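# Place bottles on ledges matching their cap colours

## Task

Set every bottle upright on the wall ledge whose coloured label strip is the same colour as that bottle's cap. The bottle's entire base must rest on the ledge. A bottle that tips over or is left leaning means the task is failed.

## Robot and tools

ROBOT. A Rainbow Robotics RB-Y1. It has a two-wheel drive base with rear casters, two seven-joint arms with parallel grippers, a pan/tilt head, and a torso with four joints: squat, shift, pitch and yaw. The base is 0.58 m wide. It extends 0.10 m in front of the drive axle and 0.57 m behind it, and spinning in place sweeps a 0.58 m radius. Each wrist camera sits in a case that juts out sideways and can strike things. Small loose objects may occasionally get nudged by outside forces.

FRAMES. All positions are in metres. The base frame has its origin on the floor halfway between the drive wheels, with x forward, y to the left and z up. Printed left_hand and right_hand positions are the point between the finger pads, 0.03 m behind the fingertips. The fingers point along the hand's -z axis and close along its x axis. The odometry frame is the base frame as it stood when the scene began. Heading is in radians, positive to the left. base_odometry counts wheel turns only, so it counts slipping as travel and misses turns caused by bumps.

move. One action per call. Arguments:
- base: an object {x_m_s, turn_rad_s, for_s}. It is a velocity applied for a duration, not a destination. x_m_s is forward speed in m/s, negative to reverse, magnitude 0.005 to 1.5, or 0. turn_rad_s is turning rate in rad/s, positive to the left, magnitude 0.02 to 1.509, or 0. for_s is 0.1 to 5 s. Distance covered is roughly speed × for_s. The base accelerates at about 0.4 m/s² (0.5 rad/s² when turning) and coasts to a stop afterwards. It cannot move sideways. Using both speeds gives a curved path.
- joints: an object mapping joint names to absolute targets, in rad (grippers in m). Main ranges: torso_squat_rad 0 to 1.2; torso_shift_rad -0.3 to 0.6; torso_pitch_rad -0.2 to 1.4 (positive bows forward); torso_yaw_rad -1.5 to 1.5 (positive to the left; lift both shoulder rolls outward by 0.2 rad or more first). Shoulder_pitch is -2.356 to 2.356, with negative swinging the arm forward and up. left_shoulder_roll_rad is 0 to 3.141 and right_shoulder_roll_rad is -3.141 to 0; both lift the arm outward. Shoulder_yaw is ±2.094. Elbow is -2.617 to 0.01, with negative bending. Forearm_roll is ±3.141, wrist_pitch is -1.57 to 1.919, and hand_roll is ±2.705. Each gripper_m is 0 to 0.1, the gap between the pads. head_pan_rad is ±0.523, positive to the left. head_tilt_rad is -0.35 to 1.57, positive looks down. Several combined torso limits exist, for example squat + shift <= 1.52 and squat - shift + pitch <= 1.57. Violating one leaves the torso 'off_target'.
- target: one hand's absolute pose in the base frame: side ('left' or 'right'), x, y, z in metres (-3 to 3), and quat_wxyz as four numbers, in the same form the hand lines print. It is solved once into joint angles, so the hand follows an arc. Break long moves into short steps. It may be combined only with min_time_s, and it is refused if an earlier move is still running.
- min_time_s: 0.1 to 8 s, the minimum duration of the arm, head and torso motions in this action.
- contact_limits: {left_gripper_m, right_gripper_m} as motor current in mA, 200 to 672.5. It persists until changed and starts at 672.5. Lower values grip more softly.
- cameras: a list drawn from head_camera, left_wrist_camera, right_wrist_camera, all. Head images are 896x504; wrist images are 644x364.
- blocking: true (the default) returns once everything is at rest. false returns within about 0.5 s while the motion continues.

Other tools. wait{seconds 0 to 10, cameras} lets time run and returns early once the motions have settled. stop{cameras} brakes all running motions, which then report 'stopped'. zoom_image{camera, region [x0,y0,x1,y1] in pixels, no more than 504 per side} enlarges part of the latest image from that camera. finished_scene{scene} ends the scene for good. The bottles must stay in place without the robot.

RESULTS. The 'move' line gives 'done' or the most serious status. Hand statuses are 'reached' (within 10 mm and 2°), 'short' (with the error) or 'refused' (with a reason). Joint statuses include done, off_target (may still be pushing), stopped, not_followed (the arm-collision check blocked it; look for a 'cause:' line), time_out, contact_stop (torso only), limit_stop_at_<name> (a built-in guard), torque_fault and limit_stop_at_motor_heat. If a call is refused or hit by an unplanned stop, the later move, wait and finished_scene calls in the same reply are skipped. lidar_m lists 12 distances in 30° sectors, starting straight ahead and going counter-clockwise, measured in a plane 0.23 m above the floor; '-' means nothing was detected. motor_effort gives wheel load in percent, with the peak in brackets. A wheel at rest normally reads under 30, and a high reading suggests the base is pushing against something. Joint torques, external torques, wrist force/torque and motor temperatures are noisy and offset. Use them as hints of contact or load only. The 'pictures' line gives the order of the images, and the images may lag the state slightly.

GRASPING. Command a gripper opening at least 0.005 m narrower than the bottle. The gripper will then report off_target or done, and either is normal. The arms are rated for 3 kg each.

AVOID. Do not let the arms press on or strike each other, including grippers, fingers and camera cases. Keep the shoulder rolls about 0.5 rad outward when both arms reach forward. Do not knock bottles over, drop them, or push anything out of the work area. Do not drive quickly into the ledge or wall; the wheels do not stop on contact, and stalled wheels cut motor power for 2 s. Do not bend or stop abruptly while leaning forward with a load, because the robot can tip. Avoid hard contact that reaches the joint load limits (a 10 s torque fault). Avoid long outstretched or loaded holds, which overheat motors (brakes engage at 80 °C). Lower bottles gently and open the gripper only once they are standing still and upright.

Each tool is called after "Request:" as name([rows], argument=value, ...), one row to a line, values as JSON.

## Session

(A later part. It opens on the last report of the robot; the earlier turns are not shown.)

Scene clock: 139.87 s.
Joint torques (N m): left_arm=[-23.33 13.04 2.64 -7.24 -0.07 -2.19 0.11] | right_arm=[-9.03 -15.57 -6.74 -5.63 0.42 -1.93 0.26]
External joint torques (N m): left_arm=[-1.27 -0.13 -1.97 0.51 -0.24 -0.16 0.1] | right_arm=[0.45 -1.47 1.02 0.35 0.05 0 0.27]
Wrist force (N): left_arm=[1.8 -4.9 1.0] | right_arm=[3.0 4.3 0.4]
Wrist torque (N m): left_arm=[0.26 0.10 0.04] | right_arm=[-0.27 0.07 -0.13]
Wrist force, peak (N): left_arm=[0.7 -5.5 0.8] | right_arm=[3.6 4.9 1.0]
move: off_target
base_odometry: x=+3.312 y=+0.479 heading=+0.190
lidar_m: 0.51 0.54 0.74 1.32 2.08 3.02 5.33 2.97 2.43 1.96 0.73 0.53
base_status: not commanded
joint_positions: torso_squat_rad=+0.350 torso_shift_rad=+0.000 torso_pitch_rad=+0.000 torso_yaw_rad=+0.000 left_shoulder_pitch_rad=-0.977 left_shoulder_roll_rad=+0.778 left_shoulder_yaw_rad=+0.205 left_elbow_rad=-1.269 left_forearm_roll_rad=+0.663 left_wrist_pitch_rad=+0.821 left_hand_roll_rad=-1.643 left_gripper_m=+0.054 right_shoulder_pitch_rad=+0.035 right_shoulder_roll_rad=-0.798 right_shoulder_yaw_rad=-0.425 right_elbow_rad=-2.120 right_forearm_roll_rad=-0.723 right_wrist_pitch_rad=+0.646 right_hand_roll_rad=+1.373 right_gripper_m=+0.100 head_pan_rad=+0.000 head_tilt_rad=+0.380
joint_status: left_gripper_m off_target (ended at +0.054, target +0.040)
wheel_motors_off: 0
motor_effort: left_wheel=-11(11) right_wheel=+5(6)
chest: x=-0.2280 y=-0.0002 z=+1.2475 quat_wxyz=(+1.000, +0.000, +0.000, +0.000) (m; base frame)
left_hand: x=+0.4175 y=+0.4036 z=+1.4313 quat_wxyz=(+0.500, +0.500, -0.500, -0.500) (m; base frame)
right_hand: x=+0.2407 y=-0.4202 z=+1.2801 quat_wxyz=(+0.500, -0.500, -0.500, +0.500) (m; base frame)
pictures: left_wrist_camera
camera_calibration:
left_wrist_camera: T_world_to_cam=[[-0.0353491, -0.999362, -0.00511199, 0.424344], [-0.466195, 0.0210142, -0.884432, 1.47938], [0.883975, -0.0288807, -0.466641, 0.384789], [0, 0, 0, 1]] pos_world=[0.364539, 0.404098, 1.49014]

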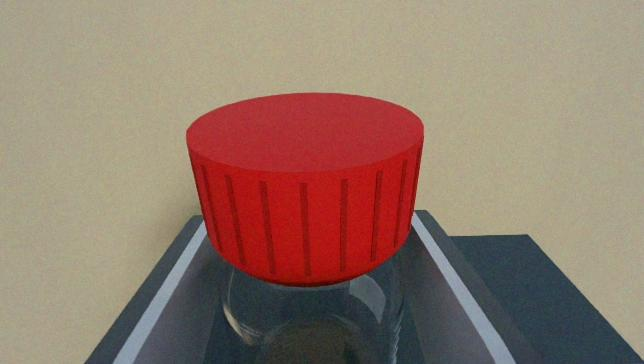

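Request:
move(target={"side": "left", "x": 0.4175, "y": 0.4035, "z": 1.474, "quat_wxyz": [0.5, 0.5, -0.5, -0.5]}, min_time_s=0.8)

Request:
move(target={"side": "left", "x": 0.355, "y": 0.398, "z": 1.476, "quat_wxyz": [0.5, 0.5, -0.5, -0.5]}, min_time_s=0.7, cameras=["left_wrist_camera"])

Request:
move(target={"side": "left", "x": 0.265, "y": 0.385, "z": 1.46, "quat_wxyz": [0.5, 0.5, -0.5, -0.5]}, min_time_s=0.7)

Request:
move(target={"side": "left", "x": 0.24, "y": 0.376, "z": 1.36, "quat_wxyz": [0.5, 0.5, -0.5, -0.5]}, min_time_s=0.8)

Request:
move(target={"side": "left", "x": 0.265, "y": 0.372, "z": 1.269, "quat_wxyz": [0.5, 0.5, -0.5, -0.5]}, min_time_s=0.8, cameras=["left_wrist_camera"])

Scene clock: 142.03 s.
Joint torques (N m): left_arm=[-24.31 14.54 2.56 -7.32 0.19 -2.43 0] | right_arm=[-9.13 -15.92 -6.87 -5.76 0.19 -1.82 0.14]
External joint torques (N m): left_arm=[-1.92 2.07 -1.61 0.22 0.01 -0.41 -0.01] | right_arm=[0.35 -1.82 0.89 0.22 -0.18 0.12 0.15]
Wrist force (N): left_arm=[1.1 -6.6 0.9] | right_arm=[2.7 4.5 0.6]
Wrist torque (N m): left_arm=[0.16 0.12 0.03] | right_arm=[-0.27 0.03 -0.08]
Wrist force, peak (N): left_arm=[0.9 -7.5 0.6] | right_arm=[3.7 5.2 0.7]
move: done
base_odometry: x=+3.312 y=+0.479 heading=+0.190
lidar_m: 0.51 0.54 0.74 1.32 2.09 3.02 5.32 2.98 2.43 1.95 0.74 0.54
base_status: not commanded
joint_positions: torso_squat_rad=+0.350 torso_shift_rad=+0.000 torso_pitch_rad=+0.000 torso_yaw_rad=+0.000 left_shoulder_pitch_rad=-1.107 left_shoulder_roll_rad=+0.814 left_shoulder_yaw_rad=+0.187 left_elbow_rad=-1.184 left_forearm_roll_rad=+0.669 left_wrist_pitch_rad=+0.876 left_hand_roll_rad=-1.654 left_gripper_m=+0.054 right_shoulder_pitch_rad=+0.035 right_shoulder_roll_rad=-0.798 right_shoulder_yaw_rad=-0.425 right_elbow_rad=-2.120 right_forearm_roll_rad=-0.723 right_wrist_pitch_rad=+0.646 right_hand_roll_rad=+1.373 right_gripper_m=+0.100 head_pan_rad=+0.000 head_tilt_rad=+0.380
joint_status: all done
wheel_motors_off: 0
motor_effort: left_wheel=-10(11) right_wheel=+3(6)
chest: x=-0.2280 y=-0.0002 z=+1.2475 quat_wxyz=(+1.000, +0.000, +0.000, +0.000) (m; base frame)
left_hand: x=+0.4170 y=+0.4034 z=+1.4740 quat_wxyz=(+0.500, +0.500, -0.500, -0.500) (m; base frame)
left_hand_status: reached (checked arc, planned for 0.8 s): 1 mm and 0.1 deg off.
right_hand: x=+0.2407 y=-0.4201 z=+1.2801 quat_wxyz=(+0.500, -0.500, -0.500, +0.500) (m; base frame)
pictures: none

Scene clock: 143.40 s.
Joint torques (N m): left_arm=[-21.86 14.61 6.53 -6.81 -0.31 -2.67 0.19] | right_arm=[-9.37 -15.4 -7.45 -5.53 0.28 -1.77 0.12]
External joint torques (N m): left_arm=[-2.42 1.51 1.22 -1.24 -0.19 -0.65 0.18] | right_arm=[0.11 -1.3 0.31 0.46 -0.09 0.16 0.12]
Wrist force (N): left_arm=[1.1 -6.6 0.9] | right_arm=[3.2 4.5 0.6]
Wrist torque (N m): left_arm=[0.16 0.12 -0.10] | right_arm=[-0.30 0.13 -0.12]
Wrist force, peak (N): left_arm=[0.9 -7.8 0.8] | right_arm=[3.4 5.1 0.9]
move: done
base_odometry: x=+3.312 y=+0.479 heading=+0.190
lidar_m: 0.51 0.54 0.74 1.32 2.08 3.02 5.33 2.97 2.43 1.95 0.73 0.54
base_status: not commanded
joint_positions: torso_squat_rad=+0.350 torso_shift_rad=+0.000 torso_pitch_rad=+0.000 torso_yaw_rad=+0.000 left_shoulder_pitch_rad=-0.913 left_shoulder_roll_rad=+0.879 left_shoulder_yaw_rad=+0.252 left_elbow_rad=-1.559 left_forearm_roll_rad=+0.674 left_wrist_pitch_rad=+1.048 left_hand_roll_rad=-1.479 left_gripper_m=+0.054 right_shoulder_pitch_rad=+0.035 right_shoulder_roll_rad=-0.798 right_shoulder_yaw_rad=-0.425 right_elbow_rad=-2.120 right_forearm_roll_rad=-0.723 right_wrist_pitch_rad=+0.646 right_hand_roll_rad=+1.373 right_gripper_m=+0.100 head_pan_rad=+0.000 head_tilt_rad=+0.380
joint_status: all done
wheel_motors_off: 0
motor_effort: left_wheel=-11(11) right_wheel=+4(5)
chest: x=-0.2280 y=-0.0002 z=+1.2475 quat_wxyz=(+1.000, +0.000, +0.000, +0.000) (m; base frame)
left_hand: x=+0.3552 y=+0.3981 z=+1.4758 quat_wxyz=(+0.500, +0.500, -0.500, -0.500) (m; base frame)
left_hand_status: reached (checked arc, planned for 0.7 s): 0 mm and 0.1 deg off.
right_hand: x=+0.2407 y=-0.4201 z=+1.2801 quat_wxyz=(+0.500, -0.500, -0.500, +0.500) (m; base frame)
pictures: left_wrist_camera
camera_calibration:
left_wrist_camera: T_world_to_cam=[[-0.0364349, -0.999323, -0.00517229, 0.417284], [-0.467502, 0.0216189, -0.883728, 1.48897], [0.883241, -0.0297805, -0.467973, 0.46292], [0, 0, 0, 1]] pos_world=[0.302432, 0.398598, 1.53464]

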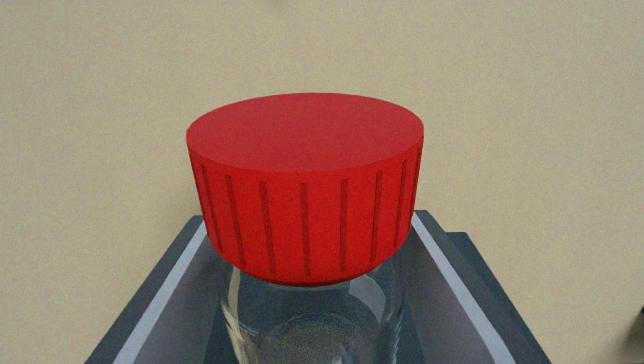

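Scene clock: 144.50 s.
Joint torques (N m): left_arm=[-16.95 15.56 6.44 -4.04 -0.66 -2.7 0.3] | right_arm=[-9.25 -15.71 -6.83 -5.49 0.22 -1.73 0.07]
External joint torques (N m): left_arm=[-1.99 2.1 0.64 -1.04 -0.18 -0.75 0.29] | right_arm=[0.22 -1.61 0.93 0.5 -0.15 0.21 0.08]
Wrist force (N): left_arm=[0.9 -6.5 0.9] | right_arm=[3.1 4.5 0.6]
Wrist torque (N m): left_arm=[0.15 0.11 -0.09] | right_arm=[-0.26 0.09 -0.12]
Wrist force, peak (N): left_arm=[0.9 -7.6 1.6] | right_arm=[4.3 4.4 0.4]
move: done
base_odometry: x=+3.312 y=+0.479 heading=+0.190
lidar_m: 0.52 0.54 0.75 1.32 2.08 3.03 5.33 2.98 2.43 1.95 0.73 0.54
base_status: not commanded
joint_positions: torso_squat_rad=+0.350 torso_shift_rad=+0.000 torso_pitch_rad=+0.000 torso_yaw_rad=+0.000 left_shoulder_pitch_rad=-0.633 left_shoulder_roll_rad=+0.937 left_shoulder_yaw_rad=+0.415 left_elbow_rad=-2.010 left_forearm_roll_rad=+0.727 left_wrist_pitch_rad=+1.226 left_hand_roll_rad=-1.294 left_gripper_m=+0.054 right_shoulder_pitch_rad=+0.035 right_shoulder_roll_rad=-0.798 right_shoulder_yaw_rad=-0.425 right_elbow_rad=-2.120 right_forearm_roll_rad=-0.723 right_wrist_pitch_rad=+0.646 right_hand_roll_rad=+1.373 right_gripper_m=+0.100 head_pan_rad=+0.000 head_tilt_rad=+0.380
joint_status: all done
wheel_motors_off: 0
motor_effort: left_wheel=-10(11) right_wheel=+5(6)
chest: x=-0.2280 y=-0.0002 z=+1.2475 quat_wxyz=(+1.000, +0.000, +0.000, +0.000) (m; base frame)
left_hand: x=+0.2658 y=+0.3851 z=+1.4601 quat_wxyz=(+0.500, +0.500, -0.499, -0.501) (m; base frame)
left_hand_status: reached (checked arc, planned for 0.8 s): 1 mm and 0.1 deg off.
right_hand: x=+0.2407 y=-0.4201 z=+1.2801 quat_wxyz=(+0.500, -0.500, -0.500, +0.500) (m; base frame)
pictures: none

Scene clock: 145.63 s.
Joint torques (N m): left_arm=[-14.29 13.28 7.01 -5.71 -0.58 -2.46 0.13] | right_arm=[-9.03 -15.7 -6.62 -5.51 0.27 -1.81 0.19]
External joint torques (N m): left_arm=[-2.04 0.93 1.44 -1.19 -0.22 -0.49 0.12] | right_arm=[0.45 -1.6 1.14 0.47 -0.11 0.13 0.2]
Wrist force (N): left_arm=[0.9 -6.8 0.8] | right_arm=[3.9 4.8 0.2]
Wrist torque (N m): left_arm=[0.17 0.12 0.03] | right_arm=[-0.34 0.17 -0.08]
Wrist force, peak (N): left_arm=[0.2 -8.0 0.0] | right_arm=[3.9 4.8 0.2]
move: done
base_odometry: x=+3.312 y=+0.479 heading=+0.190
lidar_m: 0.51 0.54 0.74 1.32 2.09 3.02 5.33 2.98 2.43 1.95 0.73 0.53
base_status: not commanded
joint_positions: torso_squat_rad=+0.350 torso_shift_rad=+0.000 torso_pitch_rad=+0.000 torso_yaw_rad=+0.000 left_shoulder_pitch_rad=-0.281 left_shoulder_roll_rad=+0.723 left_shoulder_yaw_rad=+0.478 left_elbow_rad=-2.250 left_forearm_roll_rad=+0.644 left_wrist_pitch_rad=+1.088 left_hand_roll_rad=-1.338 left_gripper_m=+0.054 right_shoulder_pitch_rad=+0.035 right_shoulder_roll_rad=-0.798 right_shoulder_yaw_rad=-0.425 right_elbow_rad=-2.120 right_forearm_roll_rad=-0.723 right_wrist_pitch_rad=+0.646 right_hand_roll_rad=+1.373 right_gripper_m=+0.100 head_pan_rad=+0.000 head_tilt_rad=+0.380
joint_status: all done
wheel_motors_off: 0
motor_effort: left_wheel=-11(11) right_wheel=+6(6)
chest: x=-0.2280 y=-0.0002 z=+1.2475 quat_wxyz=(+1.000, +0.000, +0.000, +0.000) (m; base frame)
left_hand: x=+0.2400 y=+0.3760 z=+1.3599 quat_wxyz=(+0.501, +0.500, -0.499, -0.500) (m; base frame)
left_hand_status: reached (checked arc, planned for 0.8 s): 0 mm and 0.1 deg off.
right_hand: x=+0.2407 y=-0.4201 z=+1.2800 quat_wxyz=(+0.500, -0.500, -0.500, +0.500) (m; base frame)
pictures: none

Scene clock: 146.77 s.
Joint torques (N m): left_arm=[-13.69 11.52 4.16 -8.01 -0.19 -2.45 0.27] | right_arm=[-9.36 -15.18 -6.78 -5.65 0.23 -1.86 0.12]
External joint torques (N m): left_arm=[-1.61 0.82 -1.11 -0.56 -0.13 -0.42 0.26] | right_arm=[0.12 -1.09 0.98 0.33 -0.14 0.08 0.13]
Wrist force (N): left_arm=[0.8 -6.7 1.0] | right_arm=[3.3 4.5 0.7]
Wrist torque (N m): left_arm=[0.17 0.09 0.03] | right_arm=[-0.29 0.08 -0.12]
Wrist force, peak (N): left_arm=[0.7 -7.5 0.9] | right_arm=[3.8 4.9 0.5]
move: done
base_odometry: x=+3.312 y=+0.479 heading=+0.190
lidar_m: 0.51 0.54 0.74 1.32 2.09 3.02 5.33 2.98 2.42 1.96 0.73 0.54
base_status: not commanded
joint_positions: torso_squat_rad=+0.350 torso_shift_rad=+0.000 torso_pitch_rad=+0.000 torso_yaw_rad=+0.000 left_shoulder_pitch_rad=-0.136 left_shoulder_roll_rad=+0.540 left_shoulder_yaw_rad=+0.365 left_elbow_rad=-2.147 left_forearm_roll_rad=+0.553 left_wrist_pitch_rad=+0.802 left_hand_roll_rad=-1.489 left_gripper_m=+0.054 right_shoulder_pitch_rad=+0.035 right_shoulder_roll_rad=-0.798 right_shoulder_yaw_rad=-0.425 right_elbow_rad=-2.120 right_forearm_roll_rad=-0.723 right_wrist_pitch_rad=+0.646 right_hand_roll_rad=+1.373 right_gripper_m=+0.100 head_pan_rad=+0.000 head_tilt_rad=+0.380
joint_status: all done
wheel_motors_off: 0
motor_effort: left_wheel=-11(11) right_wheel=+5(5)
chest: x=-0.2280 y=-0.0002 z=+1.2475 quat_wxyz=(+1.000, +0.000, +0.000, +0.000) (m; base frame)
left_hand: x=+0.2649 y=+0.3721 z=+1.2690 quat_wxyz=(+0.500, +0.500, -0.500, -0.500) (m; base frame)
left_hand_status: reached (checked arc, planned for 0.8 s): 0 mm and 0.1 deg off.
right_hand: x=+0.2407 y=-0.4201 z=+1.2800 quat_wxyz=(+0.500, -0.500, -0.500, +0.500) (m; base frame)
pictures: left_wrist_camera
camera_calibration:
left_wrist_camera: T_world_to_cam=[[-0.0351743, -0.999369, -0.00494492, 0.386487], [-0.467115, 0.0208147, -0.883951, 1.26503], [0.883496, -0.0287826, -0.467553, 0.444232], [0, 0, 0, 1]] pos_world=[0.212034, 0.372698, 1.32784]

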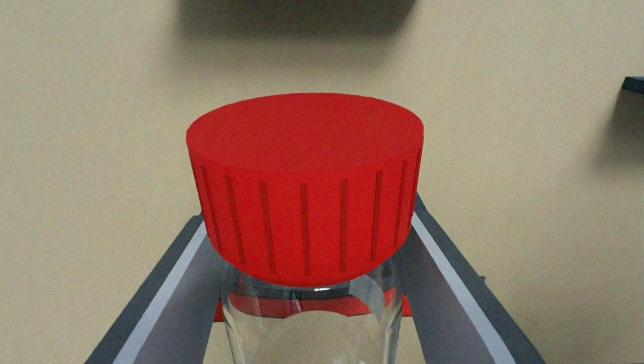

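Request:
move(target={"side": "left", "x": 0.32, "y": 0.372, "z": 1.2695, "quat_wxyz": [0.5, 0.5, -0.5, -0.5]}, min_time_s=0.7)

Request:
move(target={"side": "left", "x": 0.368, "y": 0.372, "z": 1.268, "quat_wxyz": [0.5, 0.5, -0.5, -0.5]}, min_time_s=0.7)

Request:
move(target={"side": "left", "x": 0.374, "y": 0.372, "z": 1.253, "quat_wxyz": [0.5, 0.5, -0.5, -0.5]}, min_time_s=0.6)

Request:
move(target={"side": "left", "x": 0.39, "y": 0.372, "z": 1.2485, "quat_wxyz": [0.5, 0.5, -0.5, -0.5]}, min_time_s=0.5, cameras=["left_wrist_camera"])

Scene clock: 148.40 s.
Joint torques (N m): left_arm=[-16.2 13.08 4.04 -8.26 -0.21 -2.57 0.12] | right_arm=[-9.03 -16 -6.8 -5.45 0.18 -1.88 0.1]
External joint torques (N m): left_arm=[-0.96 1.81 -1.18 -0.15 -0.22 -0.55 0.11] | right_arm=[0.45 -1.9 0.96 0.53 -0.19 0.05 0.11]
Wrist force (N): left_arm=[0.7 -6.8 0.9] | right_arm=[2.9 4.6 0.7]
Wrist torque (N m): left_arm=[0.19 0.08 0.03] | right_arm=[-0.25 0.06 -0.09]
Wrist force, peak (N): left_arm=[0.7 -7.6 0.8] | right_arm=[3.3 5.3 0.5]
move: done
base_odometry: x=+3.312 y=+0.479 heading=+0.190
lidar_m: 0.51 0.54 0.74 1.32 2.08 3.01 5.32 2.97 2.43 1.95 0.74 0.53
base_status: not commanded
joint_positions: torso_squat_rad=+0.350 torso_shift_rad=+0.000 torso_pitch_rad=+0.000 torso_yaw_rad=+0.000 left_shoulder_pitch_rad=-0.308 left_shoulder_roll_rad=+0.544 left_shoulder_yaw_rad=+0.297 left_elbow_rad=-1.917 left_forearm_roll_rad=+0.520 left_wrist_pitch_rad=+0.738 left_hand_roll_rad=-1.529 left_gripper_m=+0.054 right_shoulder_pitch_rad=+0.035 right_shoulder_roll_rad=-0.798 right_shoulder_yaw_rad=-0.425 right_elbow_rad=-2.120 right_forearm_roll_rad=-0.723 right_wrist_pitch_rad=+0.646 right_hand_roll_rad=+1.373 right_gripper_m=+0.100 head_pan_rad=+0.000 head_tilt_rad=+0.380
joint_status: all done
wheel_motors_off: 0
motor_effort: left_wheel=-11(11) right_wheel=+5(6)
chest: x=-0.2280 y=-0.0002 z=+1.2475 quat_wxyz=(+1.000, +0.000, +0.000, +0.000) (m; base frame)
left_hand: x=+0.3200 y=+0.3720 z=+1.2696 quat_wxyz=(+0.500, +0.500, -0.500, -0.500) (m; base frame)
left_hand_status: reached (checked arc, planned for 0.7 s): 0 mm and 0.0 deg off.
right_hand: x=+0.2407 y=-0.4201 z=+1.2800 quat_wxyz=(+0.500, -0.500, -0.500, +0.500) (m; base frame)
pictures: none

Scene clock: 149.43 s.
Joint torques (N m): left_arm=[-19.05 13.46 3.68 -8.87 -0.02 -2.65 0.13] | right_arm=[-9.16 -15.66 -6.83 -5.79 0.32 -1.82 0.2]
External joint torques (N m): left_arm=[-1.13 1.74 -1.36 -0.13 -0.1 -0.63 0.12] | right_arm=[0.32 -1.56 0.93 0.19 -0.05 0.11 0.21]
Wrist force (N): left_arm=[0.8 -6.8 1.0] | right_arm=[3.4 4.5 0.7]
Wrist torque (N m): left_arm=[0.19 0.10 0.03] | right_arm=[-0.27 0.14 -0.09]
Wrist force, peak (N): left_arm=[0.2 -7.6 0.7] | right_arm=[3.7 4.6 0.7]
move: done
base_odometry: x=+3.312 y=+0.479 heading=+0.190
lidar_m: 0.51 0.54 0.74 1.32 2.09 3.02 5.32 2.98 2.43 1.95 0.74 0.54
base_status: not commanded
joint_positions: torso_squat_rad=+0.350 torso_shift_rad=+0.000 torso_pitch_rad=+0.000 torso_yaw_rad=+0.000 left_shoulder_pitch_rad=-0.457 left_shoulder_roll_rad=+0.544 left_shoulder_yaw_rad=+0.245 left_elbow_rad=-1.687 left_forearm_roll_rad=+0.518 left_wrist_pitch_rad=+0.653 left_hand_roll_rad=-1.581 left_gripper_m=+0.054 right_shoulder_pitch_rad=+0.035 right_shoulder_roll_rad=-0.798 right_shoulder_yaw_rad=-0.425 right_elbow_rad=-2.120 right_forearm_roll_rad=-0.723 right_wrist_pitch_rad=+0.646 right_hand_roll_rad=+1.373 right_gripper_m=+0.100 head_pan_rad=+0.000 head_tilt_rad=+0.380
joint_status: all done
wheel_motors_off: 0
motor_effort: left_wheel=-11(11) right_wheel=+5(6)
chest: x=-0.2280 y=-0.0002 z=+1.2475 quat_wxyz=(+1.000, +0.000, +0.000, +0.000) (m; base frame)
left_hand: x=+0.3680 y=+0.3720 z=+1.2681 quat_wxyz=(+0.500, +0.500, -0.500, -0.500) (m; base frame)
left_hand_status: reached (checked arc, planned for 0.7 s): 0 mm and 0.0 deg off.
right_hand: x=+0.2407 y=-0.4201 z=+1.2800 quat_wxyz=(+0.500, -0.500, -0.500, +0.500) (m; base frame)
pictures: none

Scene clock: 150.37 s.
Joint torques (N m): left_arm=[-19.07 11.69 3.54 -9.2 0.08 -2.72 0] | right_arm=[-9.21 -16 -6.68 -5.41 0.35 -1.86 0.13]
External joint torques (N m): left_arm=[-1.04 0.05 -1.46 -0.2 -0.02 -0.69 -0.01] | right_arm=[0.27 -1.9 1.08 0.57 -0.02 0.07 0.14]
Wrist force (N): left_arm=[1.3 -6.9 0.9] | right_arm=[3.6 5.1 0.1]
Wrist torque (N m): left_arm=[0.18 0.14 0.04] | right_arm=[-0.34 0.17 -0.12]
Wrist force, peak (N): left_arm=[1.3 -7.1 0.8] | right_arm=[3.6 5.1 0.1]
move: done
base_odometry: x=+3.312 y=+0.479 heading=+0.190
lidar_m: 0.51 0.53 0.74 1.32 2.08 3.02 5.33 2.98 2.43 1.96 0.72 0.54
base_status: not commanded
joint_positions: torso_squat_rad=+0.350 torso_shift_rad=+0.000 torso_pitch_rad=+0.000 torso_yaw_rad=+0.000 left_shoulder_pitch_rad=-0.449 left_shoulder_roll_rad=+0.531 left_shoulder_yaw_rad=+0.232 left_elbow_rad=-1.648 left_forearm_roll_rad=+0.520 left_wrist_pitch_rad=+0.605 left_hand_roll_rad=-1.601 left_gripper_m=+0.054 right_shoulder_pitch_rad=+0.035 right_shoulder_roll_rad=-0.798 right_shoulder_yaw_rad=-0.425 right_elbow_rad=-2.120 right_forearm_roll_rad=-0.723 right_wrist_pitch_rad=+0.646 right_hand_roll_rad=+1.373 right_gripper_m=+0.100 head_pan_rad=+0.000 head_tilt_rad=+0.380
joint_status: all done
wheel_motors_off: 0
motor_effort: left_wheel=-11(11) right_wheel=+4(6)
chest: x=-0.2280 y=-0.0002 z=+1.2475 quat_wxyz=(+1.000, +0.000, +0.000, +0.000) (m; base frame)
left_hand: x=+0.3730 y=+0.3721 z=+1.2532 quat_wxyz=(+0.501, +0.500, -0.499, -0.500) (m; base frame)
left_hand_status: reached (checked arc, planned for 0.6 s): 1 mm and 0.1 deg off.
right_hand: x=+0.2407 y=-0.4201 z=+1.2800 quat_wxyz=(+0.500, -0.500, -0.500, +0.500) (m; base frame)
pictures: none

Scene clock: 151.20 s.
Joint torques (N m): left_arm=[-20.74 13.38 3.4 -9.44 0.17 -2.63 0.03] | right_arm=[-8.95 -16.03 -7.11 -5.69 0.33 -1.81 -0.04]
External joint torques (N m): left_arm=[-1.81 1.57 -1.55 -0.2 0.03 -0.6 0.02] | right_arm=[0.53 -1.93 0.65 0.3 -0.04 0.13 -0.04]
Wrist force (N): left_arm=[0.9 -6.8 0.9] | right_arm=[3.0 4.1 0.7]
Wrist torque (N m): left_arm=[0.19 0.09 0.03] | right_arm=[-0.20 0.06 -0.11]
Wrist force, peak (N): left_arm=[0.8 -8.0 0.8] | right_arm=[2.9 5.3 0.5]
move: done
base_odometry: x=+3.312 y=+0.479 heading=+0.190
lidar_m: 0.51 0.54 0.74 1.31 2.09 3.03 5.33 2.98 2.44 1.95 0.73 0.53
base_status: not commanded
joint_positions: torso_squat_rad=+0.350 torso_shift_rad=+0.000 torso_pitch_rad=+0.000 torso_yaw_rad=+0.000 left_shoulder_pitch_rad=-0.497 left_shoulder_roll_rad=+0.533 left_shoulder_yaw_rad=+0.211 left_elbow_rad=-1.550 left_forearm_roll_rad=+0.536 left_wrist_pitch_rad=+0.554 left_hand_roll_rad=-1.629 left_gripper_m=+0.054 right_shoulder_pitch_rad=+0.035 right_shoulder_roll_rad=-0.798 right_shoulder_yaw_rad=-0.425 right_elbow_rad=-2.120 right_forearm_roll_rad=-0.723 right_wrist_pitch_rad=+0.646 right_hand_roll_rad=+1.373 right_gripper_m=+0.100 head_pan_rad=+0.000 head_tilt_rad=+0.380
joint_status: all done
wheel_motors_off: 0
motor_effort: left_wheel=-10(11) right_wheel=+4(5)
chest: x=-0.2280 y=-0.0002 z=+1.2475 quat_wxyz=(+1.000, +0.000, +0.000, +0.000) (m; base frame)
left_hand: x=+0.3899 y=+0.3721 z=+1.2486 quat_wxyz=(+0.500, +0.500, -0.500, -0.500) (m; base frame)
left_hand_status: reached (checked arc, planned for 0.5 s): 0 mm and 0.0 deg off.
right_hand: x=+0.2407 y=-0.4201 z=+1.2800 quat_wxyz=(+0.500, -0.500, -0.500, +0.500) (m; base frame)
pictures: left_wrist_camera
camera_calibration:
left_wrist_camera: T_world_to_cam=[[-0.0354828, -0.999358, -0.00490713, 0.390833], [-0.466789, 0.0209149, -0.884121, 1.30547], [0.883657, -0.0290805, -0.467232, 0.323893], [0, 0, 0, 1]] pos_world=[0.337036, 0.372697, 1.30744]

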